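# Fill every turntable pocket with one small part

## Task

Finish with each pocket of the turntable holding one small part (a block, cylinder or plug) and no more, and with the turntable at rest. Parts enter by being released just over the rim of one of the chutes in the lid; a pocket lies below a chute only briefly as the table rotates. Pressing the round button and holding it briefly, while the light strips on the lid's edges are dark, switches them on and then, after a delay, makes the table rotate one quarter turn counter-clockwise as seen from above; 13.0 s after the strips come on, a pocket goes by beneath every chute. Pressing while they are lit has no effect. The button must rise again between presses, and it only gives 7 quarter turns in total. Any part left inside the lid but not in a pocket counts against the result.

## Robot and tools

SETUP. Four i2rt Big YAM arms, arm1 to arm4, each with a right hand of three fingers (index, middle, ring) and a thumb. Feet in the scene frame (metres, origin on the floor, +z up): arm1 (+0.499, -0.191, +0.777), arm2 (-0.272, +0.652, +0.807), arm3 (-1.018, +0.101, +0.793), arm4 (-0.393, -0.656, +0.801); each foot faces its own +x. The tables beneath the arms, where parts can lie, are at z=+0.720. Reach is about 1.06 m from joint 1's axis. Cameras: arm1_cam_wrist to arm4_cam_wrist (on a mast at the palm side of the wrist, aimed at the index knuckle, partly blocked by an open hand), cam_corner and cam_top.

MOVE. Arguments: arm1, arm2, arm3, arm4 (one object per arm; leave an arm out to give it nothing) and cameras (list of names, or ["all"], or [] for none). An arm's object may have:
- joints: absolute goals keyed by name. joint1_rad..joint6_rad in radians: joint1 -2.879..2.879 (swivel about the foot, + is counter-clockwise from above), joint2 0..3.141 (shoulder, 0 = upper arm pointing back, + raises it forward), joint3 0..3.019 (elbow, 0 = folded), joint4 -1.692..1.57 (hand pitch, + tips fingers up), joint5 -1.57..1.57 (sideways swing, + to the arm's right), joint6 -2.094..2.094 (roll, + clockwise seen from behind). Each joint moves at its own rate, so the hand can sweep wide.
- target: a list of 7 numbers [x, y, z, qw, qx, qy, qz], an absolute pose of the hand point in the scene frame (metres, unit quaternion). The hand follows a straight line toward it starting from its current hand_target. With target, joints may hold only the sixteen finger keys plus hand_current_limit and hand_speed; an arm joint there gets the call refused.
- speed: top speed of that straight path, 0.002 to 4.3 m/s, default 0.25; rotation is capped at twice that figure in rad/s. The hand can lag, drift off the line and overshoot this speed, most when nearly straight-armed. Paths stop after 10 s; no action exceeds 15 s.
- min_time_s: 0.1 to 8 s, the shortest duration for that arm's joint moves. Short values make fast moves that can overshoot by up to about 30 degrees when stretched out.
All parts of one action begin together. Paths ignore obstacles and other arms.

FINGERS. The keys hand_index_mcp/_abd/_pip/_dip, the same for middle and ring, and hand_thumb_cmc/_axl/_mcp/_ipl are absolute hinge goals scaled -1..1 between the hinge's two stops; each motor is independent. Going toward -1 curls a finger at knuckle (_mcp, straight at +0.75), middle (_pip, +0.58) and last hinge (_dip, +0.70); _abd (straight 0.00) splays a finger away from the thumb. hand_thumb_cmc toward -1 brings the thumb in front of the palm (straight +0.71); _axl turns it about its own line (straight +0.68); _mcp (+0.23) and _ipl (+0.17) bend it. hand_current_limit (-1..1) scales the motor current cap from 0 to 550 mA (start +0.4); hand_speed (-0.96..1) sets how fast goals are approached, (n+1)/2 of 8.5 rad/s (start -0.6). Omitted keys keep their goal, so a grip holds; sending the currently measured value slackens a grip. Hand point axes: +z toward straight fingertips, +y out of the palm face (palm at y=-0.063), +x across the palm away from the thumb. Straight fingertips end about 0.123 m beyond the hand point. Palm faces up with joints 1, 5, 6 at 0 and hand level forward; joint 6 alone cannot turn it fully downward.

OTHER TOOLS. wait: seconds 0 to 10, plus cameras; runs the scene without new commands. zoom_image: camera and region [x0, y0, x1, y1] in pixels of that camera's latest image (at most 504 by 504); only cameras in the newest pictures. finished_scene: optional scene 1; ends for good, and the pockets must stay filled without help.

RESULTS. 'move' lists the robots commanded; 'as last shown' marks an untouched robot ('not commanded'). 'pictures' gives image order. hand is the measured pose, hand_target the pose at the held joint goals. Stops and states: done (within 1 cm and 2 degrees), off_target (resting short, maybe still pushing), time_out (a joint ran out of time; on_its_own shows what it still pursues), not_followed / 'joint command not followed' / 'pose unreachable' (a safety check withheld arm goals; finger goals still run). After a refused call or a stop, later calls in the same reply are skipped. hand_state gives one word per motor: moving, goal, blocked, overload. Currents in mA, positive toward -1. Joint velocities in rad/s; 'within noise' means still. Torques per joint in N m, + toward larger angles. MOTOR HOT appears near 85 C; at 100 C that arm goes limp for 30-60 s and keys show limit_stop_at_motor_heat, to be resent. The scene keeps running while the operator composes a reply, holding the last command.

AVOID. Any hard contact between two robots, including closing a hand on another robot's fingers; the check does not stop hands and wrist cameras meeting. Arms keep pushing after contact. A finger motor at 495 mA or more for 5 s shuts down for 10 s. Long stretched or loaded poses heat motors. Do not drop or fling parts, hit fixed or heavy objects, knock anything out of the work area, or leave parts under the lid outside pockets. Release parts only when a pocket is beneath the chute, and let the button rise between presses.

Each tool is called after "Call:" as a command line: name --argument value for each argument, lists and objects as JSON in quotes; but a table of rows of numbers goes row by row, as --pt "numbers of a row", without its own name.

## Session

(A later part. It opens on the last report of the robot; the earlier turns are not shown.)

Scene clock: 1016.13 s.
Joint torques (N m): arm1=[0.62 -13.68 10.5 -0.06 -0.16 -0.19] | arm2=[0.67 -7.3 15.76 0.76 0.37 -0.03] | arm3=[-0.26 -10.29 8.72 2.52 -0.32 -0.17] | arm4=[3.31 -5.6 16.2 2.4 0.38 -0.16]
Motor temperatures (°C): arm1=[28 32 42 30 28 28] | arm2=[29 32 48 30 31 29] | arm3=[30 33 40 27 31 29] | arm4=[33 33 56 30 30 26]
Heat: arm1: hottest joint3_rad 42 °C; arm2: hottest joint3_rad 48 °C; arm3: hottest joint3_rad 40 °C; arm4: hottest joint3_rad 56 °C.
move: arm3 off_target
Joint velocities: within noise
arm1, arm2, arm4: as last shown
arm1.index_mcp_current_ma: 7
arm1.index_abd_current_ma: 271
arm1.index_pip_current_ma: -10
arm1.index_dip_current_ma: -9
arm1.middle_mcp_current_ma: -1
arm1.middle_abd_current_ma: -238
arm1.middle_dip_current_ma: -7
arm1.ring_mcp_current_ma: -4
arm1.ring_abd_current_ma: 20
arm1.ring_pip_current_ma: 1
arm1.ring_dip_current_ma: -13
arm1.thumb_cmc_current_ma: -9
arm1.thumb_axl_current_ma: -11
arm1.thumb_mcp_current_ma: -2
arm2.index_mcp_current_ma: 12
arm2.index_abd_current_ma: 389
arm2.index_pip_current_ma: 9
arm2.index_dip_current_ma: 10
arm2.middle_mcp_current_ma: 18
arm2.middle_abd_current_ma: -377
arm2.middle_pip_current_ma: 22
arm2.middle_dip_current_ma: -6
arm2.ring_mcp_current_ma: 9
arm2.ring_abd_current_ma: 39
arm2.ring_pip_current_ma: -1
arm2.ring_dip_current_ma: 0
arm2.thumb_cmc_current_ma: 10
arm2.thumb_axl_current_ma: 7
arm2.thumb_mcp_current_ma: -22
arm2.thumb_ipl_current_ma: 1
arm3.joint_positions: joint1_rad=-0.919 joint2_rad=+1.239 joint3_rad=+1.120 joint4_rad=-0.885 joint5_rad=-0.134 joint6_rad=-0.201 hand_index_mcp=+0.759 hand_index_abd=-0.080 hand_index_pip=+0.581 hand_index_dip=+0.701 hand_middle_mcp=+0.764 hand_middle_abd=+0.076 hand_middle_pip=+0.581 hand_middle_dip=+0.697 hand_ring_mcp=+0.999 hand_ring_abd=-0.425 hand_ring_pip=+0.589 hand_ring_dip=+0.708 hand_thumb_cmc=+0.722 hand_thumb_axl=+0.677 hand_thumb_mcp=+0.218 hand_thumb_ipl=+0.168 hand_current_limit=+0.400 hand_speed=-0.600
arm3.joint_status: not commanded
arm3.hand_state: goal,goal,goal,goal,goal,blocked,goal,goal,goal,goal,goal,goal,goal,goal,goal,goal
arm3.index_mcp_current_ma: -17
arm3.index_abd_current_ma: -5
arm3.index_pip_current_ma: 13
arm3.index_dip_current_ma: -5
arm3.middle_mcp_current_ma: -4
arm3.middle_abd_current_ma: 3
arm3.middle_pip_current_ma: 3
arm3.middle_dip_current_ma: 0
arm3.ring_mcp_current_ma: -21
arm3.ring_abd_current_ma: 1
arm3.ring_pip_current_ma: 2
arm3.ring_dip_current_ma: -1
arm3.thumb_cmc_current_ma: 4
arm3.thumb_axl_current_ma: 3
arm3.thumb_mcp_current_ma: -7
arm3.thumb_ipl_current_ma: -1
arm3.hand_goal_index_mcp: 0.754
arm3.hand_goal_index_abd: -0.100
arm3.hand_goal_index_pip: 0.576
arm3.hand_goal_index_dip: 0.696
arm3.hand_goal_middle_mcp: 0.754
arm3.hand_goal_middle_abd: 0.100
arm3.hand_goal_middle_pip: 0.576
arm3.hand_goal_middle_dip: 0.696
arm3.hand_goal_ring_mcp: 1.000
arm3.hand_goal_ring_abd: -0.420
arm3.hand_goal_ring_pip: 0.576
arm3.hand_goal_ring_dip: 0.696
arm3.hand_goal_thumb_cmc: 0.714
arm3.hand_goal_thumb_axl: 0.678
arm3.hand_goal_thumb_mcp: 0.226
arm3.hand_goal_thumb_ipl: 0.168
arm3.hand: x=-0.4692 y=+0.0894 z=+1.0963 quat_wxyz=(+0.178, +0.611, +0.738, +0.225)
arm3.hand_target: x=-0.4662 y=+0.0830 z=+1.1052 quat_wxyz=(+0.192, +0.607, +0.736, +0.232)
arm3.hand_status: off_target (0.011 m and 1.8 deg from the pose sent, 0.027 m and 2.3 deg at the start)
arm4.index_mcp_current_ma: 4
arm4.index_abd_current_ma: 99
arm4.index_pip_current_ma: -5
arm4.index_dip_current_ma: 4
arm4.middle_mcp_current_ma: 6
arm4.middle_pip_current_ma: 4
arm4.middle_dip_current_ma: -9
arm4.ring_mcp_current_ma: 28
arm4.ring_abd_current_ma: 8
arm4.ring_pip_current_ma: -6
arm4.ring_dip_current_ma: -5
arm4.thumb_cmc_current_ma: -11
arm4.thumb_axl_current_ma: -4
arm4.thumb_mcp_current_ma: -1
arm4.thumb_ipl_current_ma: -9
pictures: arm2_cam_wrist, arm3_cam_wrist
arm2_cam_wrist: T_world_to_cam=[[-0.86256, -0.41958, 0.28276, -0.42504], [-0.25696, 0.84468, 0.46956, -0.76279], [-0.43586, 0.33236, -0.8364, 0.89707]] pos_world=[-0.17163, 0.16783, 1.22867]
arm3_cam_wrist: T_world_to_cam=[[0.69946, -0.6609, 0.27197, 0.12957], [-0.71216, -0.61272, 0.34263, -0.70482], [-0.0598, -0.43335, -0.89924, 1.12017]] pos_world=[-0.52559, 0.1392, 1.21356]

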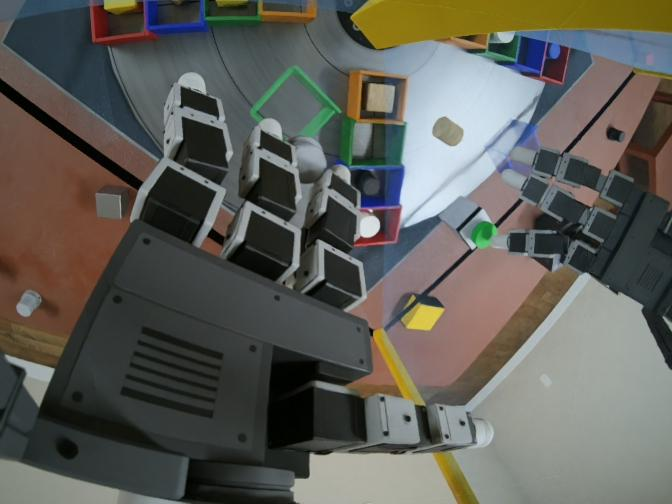

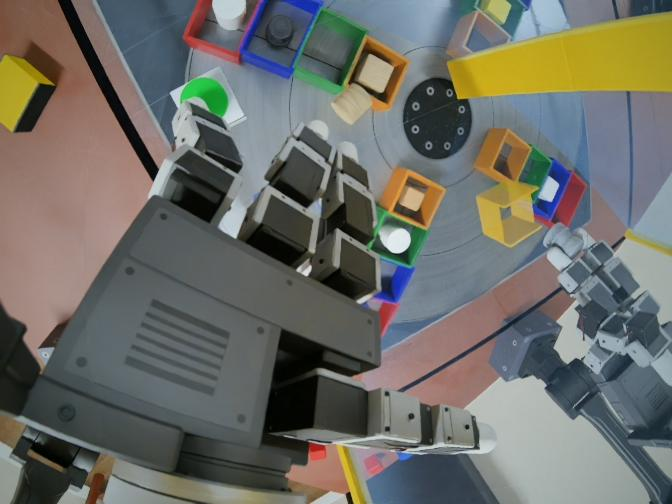

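Call:
move --arm3 '{"target": [-0.466, 0.083, 1.078, 0.1913, 0.6067, 0.7359, 0.232], "speed": 0.1}' --cameras '["cam_top"]'

Call:
wait --seconds 0.4 --cameras '["cam_top"]'

Call:
move --arm3 '{"target": [-0.466, 0.083, 1.065, 0.1913, 0.6067, 0.7359, 0.232], "speed": 0.1}' --cameras '["cam_top"]'

Call:
wait --seconds 0.4 --cameras '["cam_top", "arm3_cam_wrist", "arm2_cam_wrist"]'

Scene clock: 1027.80 s.
Joint torques (N m): arm1=[0.32 -13.68 10.55 -0.06 -0.16 -0.17] | arm2=[1.03 -7.53 15.65 0.75 0.34 0] | arm3=[0.32 -8.7 7.27 2.5 -0.22 -0.19] | arm4=[3.31 -5.6 16.21 2.4 0.38 -0.16]
Motor temperatures (°C): arm1=[28 32 43 30 28 28] | arm2=[29 32 48 30 31 29] | arm3=[30 33 39 27 31 29] | arm4=[33 33 57 30 30 26]
Heat: arm1: hottest joint3_rad 43 °C; arm2: hottest joint3_rad 48 °C; arm3: hottest joint3_rad 39 °C; arm4: hottest joint3_rad 57 °C.
move: arm3 off_target
Joint velocities: within noise
arm1, arm2, arm4: as last shown
arm1.index_mcp_current_ma: 5
arm1.index_abd_current_ma: 272
arm1.index_pip_current_ma: -11
arm1.index_dip_current_ma: -6
arm1.middle_mcp_current_ma: -6
arm1.middle_abd_current_ma: -246
arm1.middle_pip_current_ma: 2
arm1.middle_dip_current_ma: -3
arm1.ring_mcp_current_ma: -3
arm1.ring_abd_current_ma: 17
arm1.ring_pip_current_ma: -7
arm1.ring_dip_current_ma: -4
arm1.thumb_cmc_current_ma: -14
arm1.thumb_axl_current_ma: -14
arm1.thumb_mcp_current_ma: -5
arm1.thumb_ipl_current_ma: 7
arm2.index_mcp_current_ma: 21
arm2.index_abd_current_ma: 375
arm2.index_pip_current_ma: 13
arm2.index_dip_current_ma: 15
arm2.middle_mcp_current_ma: 29
arm2.middle_abd_current_ma: -394
arm2.middle_pip_current_ma: 17
arm2.middle_dip_current_ma: -5
arm2.ring_mcp_current_ma: 13
arm2.ring_abd_current_ma: 23
arm2.ring_pip_current_ma: 12
arm2.ring_dip_current_ma: 5
arm2.thumb_cmc_current_ma: 15
arm2.thumb_axl_current_ma: -12
arm2.thumb_mcp_current_ma: -13
arm2.thumb_ipl_current_ma: 16
arm3.joint_positions: joint1_rad=-0.927 joint2_rad=+1.232 joint3_rad=+1.077 joint4_rad=-0.809 joint5_rad=-0.138 joint6_rad=-0.201 hand_index_mcp=+0.760 hand_index_abd=-0.080 hand_index_pip=+0.581 hand_index_dip=+0.701 hand_middle_mcp=+0.764 hand_middle_abd=+0.076 hand_middle_pip=+0.581 hand_middle_dip=+0.697 hand_ring_mcp=+1.000 hand_ring_abd=-0.487 hand_ring_pip=+0.623 hand_ring_dip=+0.723 hand_thumb_cmc=+0.722 hand_thumb_axl=+0.677 hand_thumb_mcp=+0.218 hand_thumb_ipl=+0.168 hand_current_limit=+0.400 hand_speed=-0.600
arm3.joint_status: not commanded
arm3.hand_state: goal,goal,goal,goal,goal,blocked,goal,goal,goal,blocked,blocked,blocked,goal,goal,goal,goal
arm3.index_mcp_current_ma: -16
arm3.index_abd_current_ma: -10
arm3.index_pip_current_ma: -1
arm3.index_dip_current_ma: 0
arm3.middle_mcp_current_ma: -9
arm3.middle_abd_current_ma: 10
arm3.middle_pip_current_ma: 0
arm3.middle_dip_current_ma: 6
arm3.ring_mcp_current_ma: -3
arm3.ring_abd_current_ma: -18
arm3.ring_pip_current_ma: 12
arm3.ring_dip_current_ma: 0
arm3.thumb_cmc_current_ma: 15
arm3.thumb_axl_current_ma: -2
arm3.thumb_mcp_current_ma: 1
arm3.thumb_ipl_current_ma: 2
arm3.hand_goal_index_mcp: 0.754
arm3.hand_goal_index_abd: -0.100
arm3.hand_goal_index_pip: 0.576
arm3.hand_goal_index_dip: 0.696
arm3.hand_goal_middle_mcp: 0.754
arm3.hand_goal_middle_abd: 0.100
arm3.hand_goal_middle_pip: 0.576
arm3.hand_goal_middle_dip: 0.696
arm3.hand_goal_ring_mcp: 1.000
arm3.hand_goal_ring_abd: -0.420
arm3.hand_goal_ring_pip: 0.576
arm3.hand_goal_ring_dip: 0.696
arm3.hand_goal_thumb_cmc: 0.714
arm3.hand_goal_thumb_axl: 0.678
arm3.hand_goal_thumb_mcp: 0.226
arm3.hand_goal_thumb_ipl: 0.168
arm3.hand: x=-0.4674 y=+0.0856 z=+1.0904 quat_wxyz=(+0.193, +0.608, +0.733, +0.237)
arm3.hand_target: x=-0.4663 y=+0.0831 z=+1.0780 quat_wxyz=(+0.191, +0.607, +0.736, +0.232)
arm3.hand_status: off_target (0.013 m and 0.7 deg from the pose sent, 0.020 m and 1.8 deg at the start)
arm4.index_mcp_current_ma: 2
arm4.index_abd_current_ma: 101
arm4.index_pip_current_ma: -11
arm4.index_dip_current_ma: -2
arm4.middle_mcp_current_ma: 16
arm4.middle_abd_current_ma: -93
arm4.middle_pip_current_ma: 9
arm4.ring_mcp_current_ma: 27
arm4.ring_abd_current_ma: 5
arm4.ring_pip_current_ma: -1
arm4.ring_dip_current_ma: 8
arm4.thumb_cmc_current_ma: -13
arm4.thumb_axl_current_ma: -1
arm4.thumb_mcp_current_ma: -2
arm4.thumb_ipl_current_ma: -7

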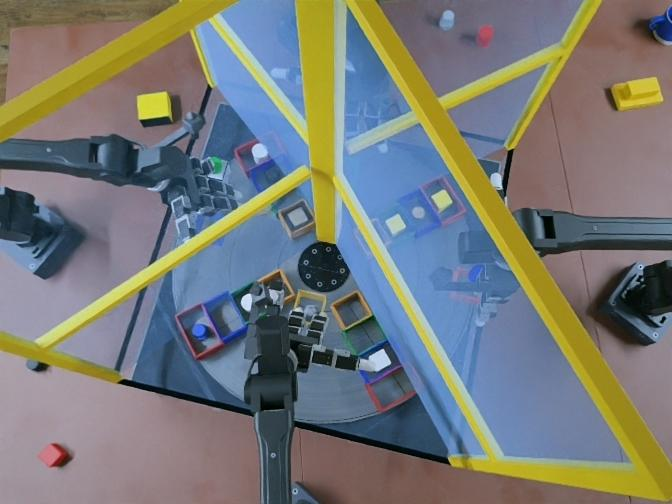

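Scene clock: 1028.20 s.
Joint torques (N m): arm1=[0.44 -13.63 10.5 -0.1 -0.14 -0.16] | arm2=[1.2 -7.06 15.68 0.73 0.39 0.02] | arm3=[0.32 -8.64 7.28 2.48 -0.22 -0.18] | arm4=[3.37 -5.6 16.2 2.4 0.38 -0.16]
Motor temperatures (°C): arm1=[28 32 43 30 28 28] | arm2=[29 32 48 30 31 29] | arm3=[30 33 39 27 31 29] | arm4=[33 33 57 30 30 26]
Heat: arm1: hottest joint3_rad 43 °C; arm2: hottest joint3_rad 48 °C; arm3: hottest joint3_rad 39 °C; arm4: hottest joint3_rad 57 °C.
Joint velocities: within noise
arm1.joint_positions: joint1_rad=-0.844 joint2_rad=+1.505 joint3_rad=+1.636 joint4_rad=-1.680 joint5_rad=+0.013 joint6_rad=+0.074 hand_index_mcp=+0.748 hand_index_abd=+0.157 hand_index_pip=+0.570 hand_index_dip=+0.698 hand_middle_mcp=+0.749 hand_middle_abd=-0.137 hand_middle_pip=+0.569 hand_middle_dip=+0.699 hand_ring_mcp=+0.749 hand_ring_abd=-0.402 hand_ring_pip=+0.570 hand_ring_dip=+0.696 hand_thumb_cmc=+0.709 hand_thumb_axl=+0.677 hand_thumb_mcp=+0.221 hand_thumb_ipl=+0.168 hand_current_limit=+0.400 hand_speed=-0.600
arm1.joint_status: not commanded
arm1.hand_state: goal,blocked,goal,goal,goal,blocked,goal,goal,goal,goal,goal,goal,goal,goal,goal,goal
arm1.index_mcp_current_ma: 3
arm1.index_abd_current_ma: 271
arm1.index_pip_current_ma: -6
arm1.index_dip_current_ma: -2
arm1.middle_mcp_current_ma: -1
arm1.middle_abd_current_ma: -236
arm1.middle_pip_current_ma: -3
arm1.middle_dip_current_ma: -2
arm1.ring_mcp_current_ma: -8
arm1.ring_abd_current_ma: 19
arm1.ring_pip_current_ma: -5
arm1.ring_dip_current_ma: -3
arm1.thumb_cmc_current_ma: -10
arm1.thumb_axl_current_ma: -5
arm1.thumb_mcp_current_ma: -6
arm1.thumb_ipl_current_ma: 2
arm1.hand_goal_index_mcp: 0.754
arm1.hand_goal_index_abd: -0.100
arm1.hand_goal_index_pip: 0.576
arm1.hand_goal_index_dip: 0.696
arm1.hand_goal_middle_mcp: 0.754
arm1.hand_goal_middle_abd: 0.100
arm1.hand_goal_middle_pip: 0.576
arm1.hand_goal_middle_dip: 0.696
arm1.hand_goal_ring_mcp: 0.754
arm1.hand_goal_ring_abd: -0.420
arm1.hand_goal_ring_pip: 0.576
arm1.hand_goal_ring_dip: 0.696
arm1.hand_goal_thumb_cmc: 0.714
arm1.hand_goal_thumb_axl: 0.678
arm1.hand_goal_thumb_mcp: 0.226
arm1.hand_goal_thumb_ipl: 0.168
arm1.hand: x=-0.0311 y=-0.1207 z=+1.0913 quat_wxyz=(+0.004, +0.655, -0.755, -0.008)
arm1.hand_target: x=-0.0352 y=-0.1245 z=+1.1142 quat_wxyz=(+0.019, +0.660, -0.751, -0.021)
arm1.hand_status: not commanded
arm2.joint_positions: joint1_rad=-0.459 joint2_rad=+1.223 joint3_rad=+1.190 joint4_rad=-1.191 joint5_rad=+0.188 joint6_rad=+0.377 hand_index_mcp=+0.763 hand_index_abd=+0.132 hand_index_pip=+0.580 hand_index_dip=+0.698 hand_middle_mcp=+0.766 hand_middle_abd=-0.148 hand_middle_pip=+0.581 hand_middle_dip=+0.696 hand_ring_mcp=+0.760 hand_ring_abd=-0.402 hand_ring_pip=+0.577 hand_ring_dip=+0.696 hand_thumb_cmc=+0.719 hand_thumb_axl=+0.677 hand_thumb_mcp=+0.221 hand_thumb_ipl=+0.168 hand_current_limit=+0.400 hand_speed=-0.600
arm2.joint_status: not commanded
arm2.hand_state: goal,blocked,goal,goal,goal,blocked,goal,goal,goal,goal,goal,goal,goal,goal,goal,goal
arm2.index_mcp_current_ma: 15
arm2.index_abd_current_ma: 384
arm2.index_pip_current_ma: 9
arm2.index_dip_current_ma: 0
arm2.middle_mcp_current_ma: 23
arm2.middle_abd_current_ma: -398
arm2.middle_pip_current_ma: 9
arm2.middle_dip_current_ma: -7
arm2.ring_mcp_current_ma: 3
arm2.ring_abd_current_ma: 23
arm2.ring_pip_current_ma: -1
arm2.ring_dip_current_ma: -9
arm2.thumb_cmc_current_ma: 19
arm2.thumb_axl_current_ma: -6
arm2.thumb_mcp_current_ma: -19
arm2.thumb_ipl_current_ma: 10
arm2.hand_goal_index_mcp: 0.754
arm2.hand_goal_index_abd: -0.200
arm2.hand_goal_index_pip: 0.576
arm2.hand_goal_index_dip: 0.696
arm2.hand_goal_middle_mcp: 0.754
arm2.hand_goal_middle_abd: 0.200
arm2.hand_goal_middle_pip: 0.576
arm2.hand_goal_middle_dip: 0.696
arm2.hand_goal_ring_mcp: 0.754
arm2.hand_goal_ring_abd: -0.420
arm2.hand_goal_ring_pip: 0.576
arm2.hand_goal_ring_dip: 0.696
arm2.hand_goal_thumb_cmc: 0.714
arm2.hand_goal_thumb_axl: 0.678
arm2.hand_goal_thumb_mcp: 0.226
arm2.hand_goal_thumb_ipl: 0.168
arm2.hand: x=-0.2389 y=+0.1606 z=+1.1054 quat_wxyz=(+0.189, +0.978, -0.080, -0.028)
arm2.hand_target: x=-0.2340 y=+0.1511 z=+1.1369 quat_wxyz=(+0.216, +0.973, -0.085, -0.018)
arm2.hand_status: not commanded
arm3.joint_positions: joint1_rad=-0.927 joint2_rad=+1.232 joint3_rad=+1.077 joint4_rad=-0.809 joint5_rad=-0.138 joint6_rad=-0.201 hand_index_mcp=+0.760 hand_index_abd=-0.080 hand_index_pip=+0.581 hand_index_dip=+0.701 hand_middle_mcp=+0.764 hand_middle_abd=+0.076 hand_middle_pip=+0.581 hand_middle_dip=+0.697 hand_ring_mcp=+1.000 hand_ring_abd=-0.487 hand_ring_pip=+0.623 hand_ring_dip=+0.723 hand_thumb_cmc=+0.722 hand_thumb_axl=+0.677 hand_thumb_mcp=+0.218 hand_thumb_ipl=+0.168 hand_current_limit=+0.400 hand_speed=-0.600
arm3.joint_status: not commanded
arm3.hand_state: goal,goal,goal,goal,goal,blocked,goal,goal,goal,blocked,blocked,blocked,goal,goal,goal,goal
arm3.index_mcp_current_ma: -14
arm3.index_abd_current_ma: 1
arm3.index_pip_current_ma: -10
arm3.index_dip_current_ma: -11
arm3.middle_mcp_current_ma: -3
arm3.middle_abd_current_ma: 4
arm3.middle_pip_current_ma: 3
arm3.middle_dip_current_ma: 3
arm3.ring_mcp_current_ma: -8
arm3.ring_abd_current_ma: -18
arm3.ring_pip_current_ma: 4
arm3.ring_dip_current_ma: 1
arm3.thumb_cmc_current_ma: -3
arm3.thumb_axl_current_ma: -5
arm3.thumb_mcp_current_ma: 5
arm3.thumb_ipl_current_ma: -2
arm3.hand_goal_index_mcp: 0.754
arm3.hand_goal_index_abd: -0.100
arm3.hand_goal_index_pip: 0.576
arm3.hand_goal_index_dip: 0.696
arm3.hand_goal_middle_mcp: 0.754
arm3.hand_goal_middle_abd: 0.100
arm3.hand_goal_middle_pip: 0.576
arm3.hand_goal_middle_dip: 0.696
arm3.hand_goal_ring_mcp: 1.000
arm3.hand_goal_ring_abd: -0.420
arm3.hand_goal_ring_pip: 0.576
arm3.hand_goal_ring_dip: 0.696
arm3.hand_goal_thumb_cmc: 0.714
arm3.hand_goal_thumb_axl: 0.678
arm3.hand_goal_thumb_mcp: 0.226
arm3.hand_goal_thumb_ipl: 0.168
arm3.hand: x=-0.4674 y=+0.0856 z=+1.0904 quat_wxyz=(+0.193, +0.608, +0.733, +0.237)
arm3.hand_target: x=-0.4663 y=+0.0831 z=+1.0780 quat_wxyz=(+0.191, +0.607, +0.736, +0.232)
arm3.hand_status: off_target (0.013 m and 0.7 deg from the pose sent, 0.020 m and 1.8 deg at the start)
arm4.joint_positions: joint1_rad=-0.816 joint2_rad=+1.037 joint3_rad=+0.940 joint4_rad=-0.908 joint5_rad=+0.110 joint6_rad=+0.163 hand_index_mcp=+0.775 hand_index_abd=+0.035 hand_index_pip=+0.580 hand_index_dip=+0.696 hand_middle_mcp=+0.775 hand_middle_abd=-0.028 hand_middle_pip=+0.581 hand_middle_dip=+0.698 hand_ring_mcp=-0.152 hand_ring_abd=+0.008 hand_ring_pip=-0.287 hand_ring_dip=+0.004 hand_thumb_cmc=+0.722 hand_thumb_axl=+0.677 hand_thumb_mcp=+0.219 hand_thumb_ipl=+0.168 hand_current_limit=+0.400 hand_speed=-0.600
arm4.joint_status: not commanded
arm4.hand_state: blocked,blocked,goal,goal,blocked,blocked,goal,goal,blocked,goal,goal,goal,goal,goal,goal,goal
arm4.index_mcp_current_ma: 6
arm4.index_abd_current_ma: 98
arm4.index_pip_current_ma: -10
arm4.index_dip_current_ma: 0
arm4.middle_mcp_current_ma: 2
arm4.middle_abd_current_ma: -91
arm4.middle_pip_current_ma: 1
arm4.middle_dip_current_ma: -11
arm4.ring_mcp_current_ma: 34
arm4.ring_abd_current_ma: 4
arm4.ring_pip_current_ma: -10
arm4.ring_dip_current_ma: -1
arm4.thumb_cmc_current_ma: -2
arm4.thumb_axl_current_ma: -1
arm4.thumb_mcp_current_ma: 1
arm4.thumb_ipl_current_ma: -7
arm4.hand_goal_index_mcp: 0.754
arm4.hand_goal_index_abd: -0.200
arm4.hand_goal_index_pip: 0.576
arm4.hand_goal_index_dip: 0.696
arm4.hand_goal_middle_mcp: 0.754
arm4.hand_goal_middle_abd: 0.200
arm4.hand_goal_middle_pip: 0.576
arm4.hand_goal_middle_dip: 0.696
arm4.hand_goal_ring_mcp: -0.200
arm4.hand_goal_ring_abd: 0.000
arm4.hand_goal_ring_pip: -0.300
arm4.hand_goal_ring_dip: 0.000
arm4.hand_goal_thumb_cmc: 0.714
arm4.hand_goal_thumb_axl: 0.678
arm4.hand_goal_thumb_mcp: 0.226
arm4.hand_goal_thumb_ipl: 0.168
arm4.hand: x=-0.3315 y=-0.1907 z=+1.0926 quat_wxyz=(+0.038, +0.101, +0.954, +0.281)
arm4.hand_target: x=-0.3363 y=-0.1745 z=+1.1379 quat_wxyz=(+0.034, +0.099, +0.940, +0.324)
arm4.hand_status: not commanded
wait: 0.40 s; at rest by 0.27 s

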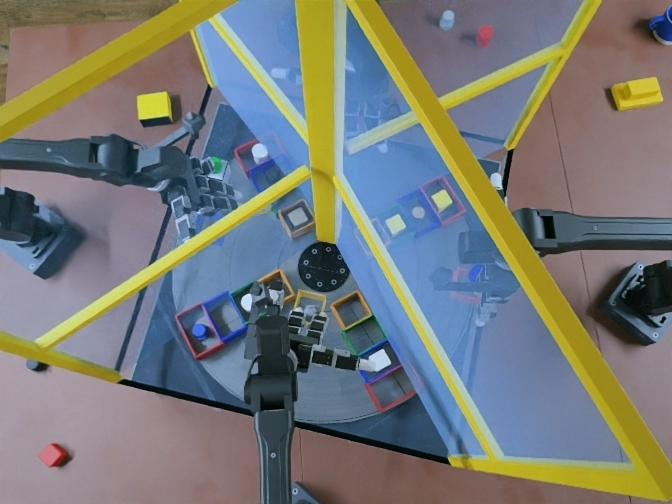

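Scene clock: 1029.17 s.
Joint torques (N m): arm1=[0.21 -13.68 10.47 -0.09 -0.16 -0.18] | arm2=[1.03 -7.82 15.8 0.83 0.35 -0.01] | arm3=[0.56 -7.82 6.78 2.41 -0.21 -0.19] | arm4=[3.31 -5.66 16.21 2.4 0.38 -0.16]
Motor temperatures (°C): arm1=[28 32 43 30 28 28] | arm2=[29 32 48 30 31 29] | arm3=[30 33 39 27 31 29] | arm4=[33 33 57 30 30 26]
Heat: arm1: hottest joint3_rad 43 °C; arm2: hottest joint3_rad 48 °C; arm3: hottest joint3_rad 39 °C; arm4: hottest joint3_rad 57 °C.
move: arm3 off_target
Joint velocities: within noise
arm1, arm2, arm4: as last shown
arm1.index_mcp_current_ma: 9
arm1.index_abd_current_ma: 272
arm1.index_dip_current_ma: -6
arm1.middle_mcp_current_ma: 1
arm1.middle_abd_current_ma: -238
arm1.middle_pip_current_ma: 4
arm1.ring_mcp_current_ma: -9
arm1.ring_abd_current_ma: 15
arm1.ring_pip_current_ma: 1
arm1.ring_dip_current_ma: -8
arm1.thumb_axl_current_ma: -10
arm1.thumb_mcp_current_ma: -2
arm1.thumb_ipl_current_ma: 9
arm2.index_mcp_current_ma: 8
arm2.index_abd_current_ma: 370
arm2.index_pip_current_ma: 12
arm2.index_dip_current_ma: 10
arm2.middle_mcp_current_ma: 39
arm2.middle_abd_current_ma: -388
arm2.middle_pip_current_ma: 20
arm2.middle_dip_current_ma: 0
arm2.ring_mcp_current_ma: -1
arm2.ring_abd_current_ma: 36
arm2.ring_pip_current_ma: 9
arm2.ring_dip_current_ma: 0
arm2.thumb_cmc_current_ma: 18
arm2.thumb_axl_current_ma: -4
arm2.thumb_mcp_current_ma: -15
arm2.thumb_ipl_current_ma: 4
arm3.joint_positions: joint1_rad=-0.931 joint2_rad=+1.229 joint3_rad=+1.055 joint4_rad=-0.770 joint5_rad=-0.138 joint6_rad=-0.201 hand_index_mcp=+0.760 hand_index_abd=-0.080 hand_index_pip=+0.581 hand_index_dip=+0.701 hand_middle_mcp=+0.764 hand_middle_abd=+0.076 hand_middle_pip=+0.581 hand_middle_dip=+0.697 hand_ring_mcp=+1.000 hand_ring_abd=-0.519 hand_ring_pip=+0.643 hand_ring_dip=+0.737 hand_thumb_cmc=+0.722 hand_thumb_axl=+0.677 hand_thumb_mcp=+0.218 hand_thumb_ipl=+0.168 hand_current_limit=+0.400 hand_speed=-0.600
arm3.joint_status: not commanded
arm3.hand_state: goal,goal,goal,goal,goal,blocked,goal,goal,goal,blocked,blocked,blocked,goal,goal,goal,goal
arm3.index_mcp_current_ma: -17
arm3.index_abd_current_ma: -7
arm3.index_pip_current_ma: -4
arm3.index_dip_current_ma: -12
arm3.middle_mcp_current_ma: 1
arm3.middle_abd_current_ma: 7
arm3.middle_pip_current_ma: -6
arm3.middle_dip_current_ma: 6
arm3.ring_mcp_current_ma: -12
arm3.ring_abd_current_ma: -25
arm3.ring_pip_current_ma: 29
arm3.ring_dip_current_ma: -1
arm3.thumb_cmc_current_ma: 6
arm3.thumb_axl_current_ma: -3
arm3.thumb_mcp_current_ma: 8
arm3.thumb_ipl_current_ma: 1
arm3.hand_goal_index_mcp: 0.754
arm3.hand_goal_index_abd: -0.100
arm3.hand_goal_index_pip: 0.576
arm3.hand_goal_index_dip: 0.696
arm3.hand_goal_middle_mcp: 0.754
arm3.hand_goal_middle_abd: 0.100
arm3.hand_goal_middle_pip: 0.576
arm3.hand_goal_middle_dip: 0.696
arm3.hand_goal_ring_mcp: 1.000
arm3.hand_goal_ring_abd: -0.420
arm3.hand_goal_ring_pip: 0.576
arm3.hand_goal_ring_dip: 0.696
arm3.hand_goal_thumb_cmc: 0.714
arm3.hand_goal_thumb_axl: 0.678
arm3.hand_goal_thumb_mcp: 0.226
arm3.hand_goal_thumb_ipl: 0.168
arm3.hand: x=-0.4671 y=+0.0834 z=+1.0874 quat_wxyz=(+0.201, +0.607, +0.730, +0.242)
arm3.hand_target: x=-0.4667 y=+0.0830 z=+1.0651 quat_wxyz=(+0.191, +0.607, +0.736, +0.232)
arm3.hand_status: off_target (0.022 m and 1.8 deg from the pose sent, 0.026 m and 0.7 deg at the start)
arm4.index_mcp_current_ma: -9
arm4.index_abd_current_ma: 99
arm4.index_pip_current_ma: 0
arm4.index_dip_current_ma: 2
arm4.middle_mcp_current_ma: 13
arm4.middle_abd_current_ma: -92
arm4.middle_pip_current_ma: 0
arm4.middle_dip_current_ma: -9
arm4.ring_mcp_current_ma: 20
arm4.ring_abd_current_ma: 8
arm4.ring_pip_current_ma: -3
arm4.ring_dip_current_ma: -2
arm4.thumb_cmc_current_ma: -11
arm4.thumb_axl_current_ma: 0
arm4.thumb_mcp_current_ma: -8

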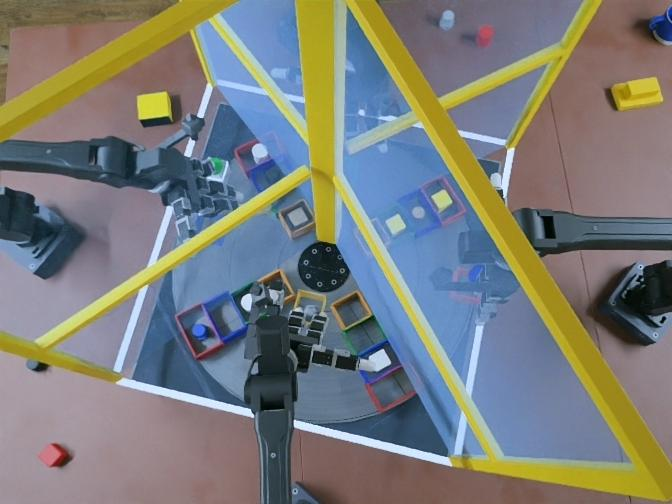

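Scene clock: 1029.57 s.
Joint torques (N m): arm1=[0.56 -13.63 10.52 -0.09 -0.17 -0.19] | arm2=[0.91 -6.71 15.88 0.62 0.37 -0.04] | arm3=[0.62 -7.88 6.79 2.4 -0.21 -0.19] | arm4=[3.31 -5.6 16.2 2.39 0.38 -0.16]
Motor temperatures (°C): arm1=[28 32 43 30 28 28] | arm2=[29 32 48 30 31 29] | arm3=[30 33 39 27 31 29] | arm4=[33 33 57 30 30 26]
Heat: arm1: hottest joint3_rad 43 °C; arm2: hottest joint3_rad 48 °C; arm3: hottest joint3_rad 39 °C; arm4: hottest joint3_rad 57 °C.
Joint velocities: within noise
arm1.joint_positions: joint1_rad=-0.844 joint2_rad=+1.505 joint3_rad=+1.636 joint4_rad=-1.680 joint5_rad=+0.013 joint6_rad=+0.074 hand_index_mcp=+0.748 hand_index_abd=+0.157 hand_index_pip=+0.570 hand_index_dip=+0.698 hand_middle_mcp=+0.749 hand_middle_abd=-0.137 hand_middle_pip=+0.569 hand_middle_dip=+0.699 hand_ring_mcp=+0.749 hand_ring_abd=-0.402 hand_ring_pip=+0.570 hand_ring_dip=+0.696 hand_thumb_cmc=+0.709 hand_thumb_axl=+0.677 hand_thumb_mcp=+0.221 hand_thumb_ipl=+0.168 hand_current_limit=+0.400 hand_speed=-0.600
arm1.joint_status: not commanded
arm1.hand_state: goal,blocked,goal,goal,goal,blocked,goal,goal,goal,goal,goal,goal,goal,goal,goal,goal
arm1.index_mcp_current_ma: 9
arm1.index_abd_current_ma: 274
arm1.index_pip_current_ma: -6
arm1.index_dip_current_ma: -5
arm1.middle_mcp_current_ma: -6
arm1.middle_abd_current_ma: -236
arm1.middle_pip_current_ma: 0
arm1.middle_dip_current_ma: -3
arm1.ring_mcp_current_ma: -5
arm1.ring_abd_current_ma: 15
arm1.ring_pip_current_ma: -4
arm1.ring_dip_current_ma: -2
arm1.thumb_cmc_current_ma: -9
arm1.thumb_axl_current_ma: -12
arm1.thumb_mcp_current_ma: -2
arm1.thumb_ipl_current_ma: 7
arm1.hand_goal_index_mcp: 0.754
arm1.hand_goal_index_abd: -0.100
arm1.hand_goal_index_pip: 0.576
arm1.hand_goal_index_dip: 0.696
arm1.hand_goal_middle_mcp: 0.754
arm1.hand_goal_middle_abd: 0.100
arm1.hand_goal_middle_pip: 0.576
arm1.hand_goal_middle_dip: 0.696
arm1.hand_goal_ring_mcp: 0.754
arm1.hand_goal_ring_abd: -0.420
arm1.hand_goal_ring_pip: 0.576
arm1.hand_goal_ring_dip: 0.696
arm1.hand_goal_thumb_cmc: 0.714
arm1.hand_goal_thumb_axl: 0.678
arm1.hand_goal_thumb_mcp: 0.226
arm1.hand_goal_thumb_ipl: 0.168
arm1.hand: x=-0.0311 y=-0.1207 z=+1.0913 quat_wxyz=(+0.004, +0.655, -0.755, -0.008)
arm1.hand_target: x=-0.0352 y=-0.1245 z=+1.1142 quat_wxyz=(+0.019, +0.660, -0.751, -0.021)
arm1.hand_status: not commanded
arm2.joint_positions: joint1_rad=-0.459 joint2_rad=+1.223 joint3_rad=+1.190 joint4_rad=-1.191 joint5_rad=+0.188 joint6_rad=+0.377 hand_index_mcp=+0.763 hand_index_abd=+0.132 hand_index_pip=+0.580 hand_index_dip=+0.698 hand_middle_mcp=+0.766 hand_middle_abd=-0.148 hand_middle_pip=+0.581 hand_middle_dip=+0.696 hand_ring_mcp=+0.760 hand_ring_abd=-0.402 hand_ring_pip=+0.577 hand_ring_dip=+0.696 hand_thumb_cmc=+0.719 hand_thumb_axl=+0.677 hand_thumb_mcp=+0.221 hand_thumb_ipl=+0.168 hand_current_limit=+0.400 hand_speed=-0.600
arm2.joint_status: not commanded
arm2.hand_state: goal,blocked,goal,goal,goal,blocked,goal,goal,goal,goal,goal,goal,goal,goal,goal,goal
arm2.index_mcp_current_ma: 15
arm2.index_abd_current_ma: 390
arm2.index_pip_current_ma: 21
arm2.index_dip_current_ma: 11
arm2.middle_mcp_current_ma: 18
arm2.middle_abd_current_ma: -385
arm2.middle_pip_current_ma: 21
arm2.middle_dip_current_ma: -6
arm2.ring_mcp_current_ma: 13
arm2.ring_abd_current_ma: 41
arm2.ring_pip_current_ma: 7
arm2.ring_dip_current_ma: 2
arm2.thumb_cmc_current_ma: 16
arm2.thumb_axl_current_ma: 7
arm2.thumb_mcp_current_ma: -20
arm2.thumb_ipl_current_ma: 5
arm2.hand_goal_index_mcp: 0.754
arm2.hand_goal_index_abd: -0.200
arm2.hand_goal_index_pip: 0.576
arm2.hand_goal_index_dip: 0.696
arm2.hand_goal_middle_mcp: 0.754
arm2.hand_goal_middle_abd: 0.200
arm2.hand_goal_middle_pip: 0.576
arm2.hand_goal_middle_dip: 0.696
arm2.hand_goal_ring_mcp: 0.754
arm2.hand_goal_ring_abd: -0.420
arm2.hand_goal_ring_pip: 0.576
arm2.hand_goal_ring_dip: 0.696
arm2.hand_goal_thumb_cmc: 0.714
arm2.hand_goal_thumb_axl: 0.678
arm2.hand_goal_thumb_mcp: 0.226
arm2.hand_goal_thumb_ipl: 0.168
arm2.hand: x=-0.2389 y=+0.1606 z=+1.1054 quat_wxyz=(+0.189, +0.978, -0.080, -0.028)
arm2.hand_target: x=-0.2340 y=+0.1511 z=+1.1369 quat_wxyz=(+0.216, +0.973, -0.085, -0.018)
arm2.hand_status: not commanded
arm3.joint_positions: joint1_rad=-0.931 joint2_rad=+1.229 joint3_rad=+1.055 joint4_rad=-0.770 joint5_rad=-0.138 joint6_rad=-0.201 hand_index_mcp=+0.760 hand_index_abd=-0.080 hand_index_pip=+0.581 hand_index_dip=+0.701 hand_middle_mcp=+0.764 hand_middle_abd=+0.076 hand_middle_pip=+0.581 hand_middle_dip=+0.697 hand_ring_mcp=+1.000 hand_ring_abd=-0.519 hand_ring_pip=+0.643 hand_ring_dip=+0.737 hand_thumb_cmc=+0.722 hand_thumb_axl=+0.677 hand_thumb_mcp=+0.218 hand_thumb_ipl=+0.168 hand_current_limit=+0.400 hand_speed=-0.600
arm3.joint_status: not commanded
arm3.hand_state: goal,goal,goal,goal,goal,blocked,goal,goal,goal,blocked,blocked,blocked,goal,goal,goal,goal
arm3.index_mcp_current_ma: -9
arm3.index_abd_current_ma: 1
arm3.index_pip_current_ma: -10
arm3.index_dip_current_ma: -11
arm3.middle_mcp_current_ma: -3
arm3.middle_abd_current_ma: 8
arm3.middle_pip_current_ma: -2
arm3.middle_dip_current_ma: 9
arm3.ring_mcp_current_ma: -10
arm3.ring_abd_current_ma: -15
arm3.ring_pip_current_ma: 27
arm3.ring_dip_current_ma: 4
arm3.thumb_cmc_current_ma: 4
arm3.thumb_axl_current_ma: -7
arm3.thumb_mcp_current_ma: -14
arm3.thumb_ipl_current_ma: -2
arm3.hand_goal_index_mcp: 0.754
arm3.hand_goal_index_abd: -0.100
arm3.hand_goal_index_pip: 0.576
arm3.hand_goal_index_dip: 0.696
arm3.hand_goal_middle_mcp: 0.754
arm3.hand_goal_middle_abd: 0.100
arm3.hand_goal_middle_pip: 0.576
arm3.hand_goal_middle_dip: 0.696
arm3.hand_goal_ring_mcp: 1.000
arm3.hand_goal_ring_abd: -0.420
arm3.hand_goal_ring_pip: 0.576
arm3.hand_goal_ring_dip: 0.696
arm3.hand_goal_thumb_cmc: 0.714
arm3.hand_goal_thumb_axl: 0.678
arm3.hand_goal_thumb_mcp: 0.226
arm3.hand_goal_thumb_ipl: 0.168
arm3.hand: x=-0.4671 y=+0.0834 z=+1.0874 quat_wxyz=(+0.201, +0.607, +0.730, +0.242)
arm3.hand_target: x=-0.4667 y=+0.0830 z=+1.0651 quat_wxyz=(+0.191, +0.607, +0.736, +0.232)
arm3.hand_status: off_target (0.022 m and 1.8 deg from the pose sent, 0.026 m and 0.7 deg at the start)
arm4.joint_positions: joint1_rad=-0.816 joint2_rad=+1.037 joint3_rad=+0.940 joint4_rad=-0.908 joint5_rad=+0.110 joint6_rad=+0.163 hand_index_mcp=+0.775 hand_index_abd=+0.035 hand_index_pip=+0.580 hand_index_dip=+0.696 hand_middle_mcp=+0.775 hand_middle_abd=-0.028 hand_middle_pip=+0.581 hand_middle_dip=+0.698 hand_ring_mcp=-0.152 hand_ring_abd=+0.008 hand_ring_pip=-0.287 hand_ring_dip=+0.004 hand_thumb_cmc=+0.722 hand_thumb_axl=+0.677 hand_thumb_mcp=+0.219 hand_thumb_ipl=+0.168 hand_current_limit=+0.400 hand_speed=-0.600
arm4.joint_status: not commanded
arm4.hand_state: blocked,blocked,goal,goal,blocked,blocked,goal,goal,blocked,goal,goal,goal,goal,goal,goal,goal
arm4.index_mcp_current_ma: -9
arm4.index_abd_current_ma: 106
arm4.index_pip_current_ma: -13
arm4.index_dip_current_ma: 5
arm4.middle_mcp_current_ma: 2
arm4.middle_abd_current_ma: -88
arm4.middle_pip_current_ma: 6
arm4.middle_dip_current_ma: -8
arm4.ring_mcp_current_ma: 28
arm4.ring_abd_current_ma: 8
arm4.ring_pip_current_ma: -11
arm4.ring_dip_current_ma: 6
arm4.thumb_cmc_current_ma: -3
arm4.thumb_axl_current_ma: -6
arm4.thumb_mcp_current_ma: -5
arm4.thumb_ipl_current_ma: -9
arm4.hand_goal_index_mcp: 0.754
arm4.hand_goal_index_abd: -0.200
arm4.hand_goal_index_pip: 0.576
arm4.hand_goal_index_dip: 0.696
arm4.hand_goal_middle_mcp: 0.754
arm4.hand_goal_middle_abd: 0.200
arm4.hand_goal_middle_pip: 0.576
arm4.hand_goal_middle_dip: 0.696
arm4.hand_goal_ring_mcp: -0.200
arm4.hand_goal_ring_abd: 0.000
arm4.hand_goal_ring_pip: -0.300
arm4.hand_goal_ring_dip: 0.000
arm4.hand_goal_thumb_cmc: 0.714
arm4.hand_goal_thumb_axl: 0.678
arm4.hand_goal_thumb_mcp: 0.226
arm4.hand_goal_thumb_ipl: 0.168
arm4.hand: x=-0.3315 y=-0.1907 z=+1.0926 quat_wxyz=(+0.038, +0.101, +0.954, +0.281)
arm4.hand_target: x=-0.3363 y=-0.1745 z=+1.1379 quat_wxyz=(+0.034, +0.099, +0.940, +0.324)
arm4.hand_status: not commanded
wait: 0.40 s; at rest by 0.27 s
pictures: arm2_cam_wrist, arm3_cam_wrist, cam_top
arm2_cam_wrist: T_world_to_cam=[[-0.86256, -0.41958, 0.28276, -0.42504], [-0.25696, 0.84468, 0.46956, -0.76279], [-0.43586, 0.33236, -0.8364, 0.89707]] pos_world=[-0.17163, 0.16783, 1.22867]
arm3_cam_wrist: T_world_to_cam=[[0.67536, -0.66797, 0.31259, 0.07175], [-0.73741, -0.60558, 0.29916, -0.66909], [-0.01054, -0.43255, -0.90155, 1.13508]] pos_world=[-0.52989, 0.13371, 1.20107]

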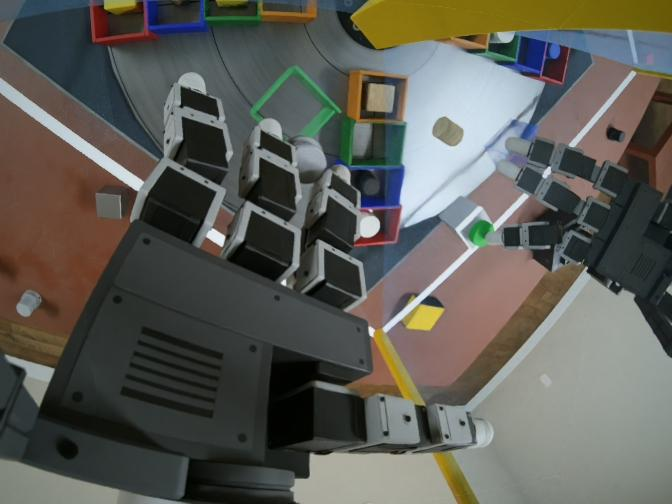

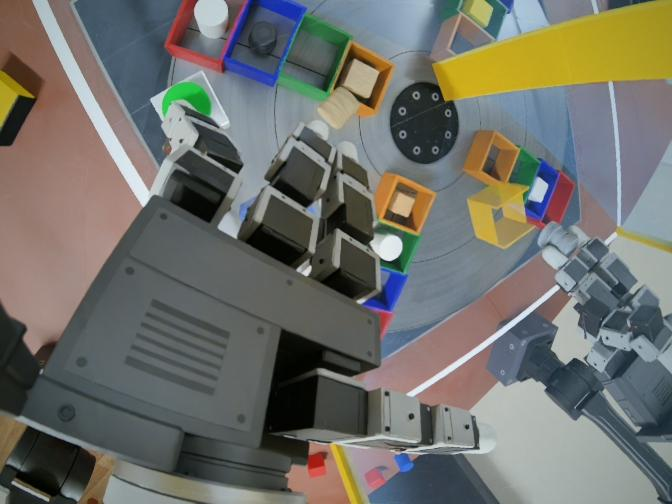

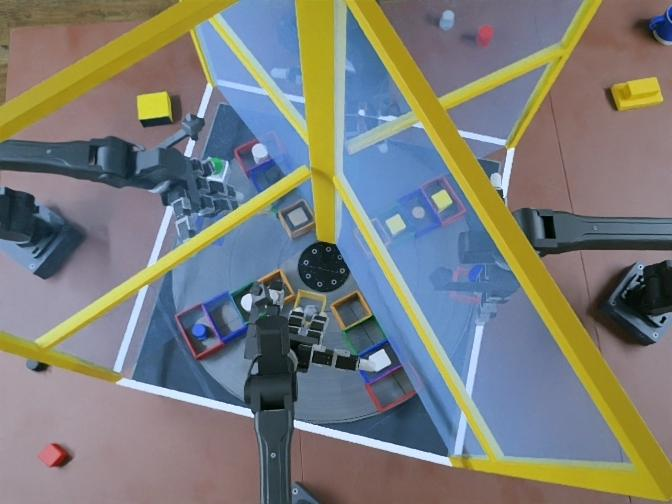

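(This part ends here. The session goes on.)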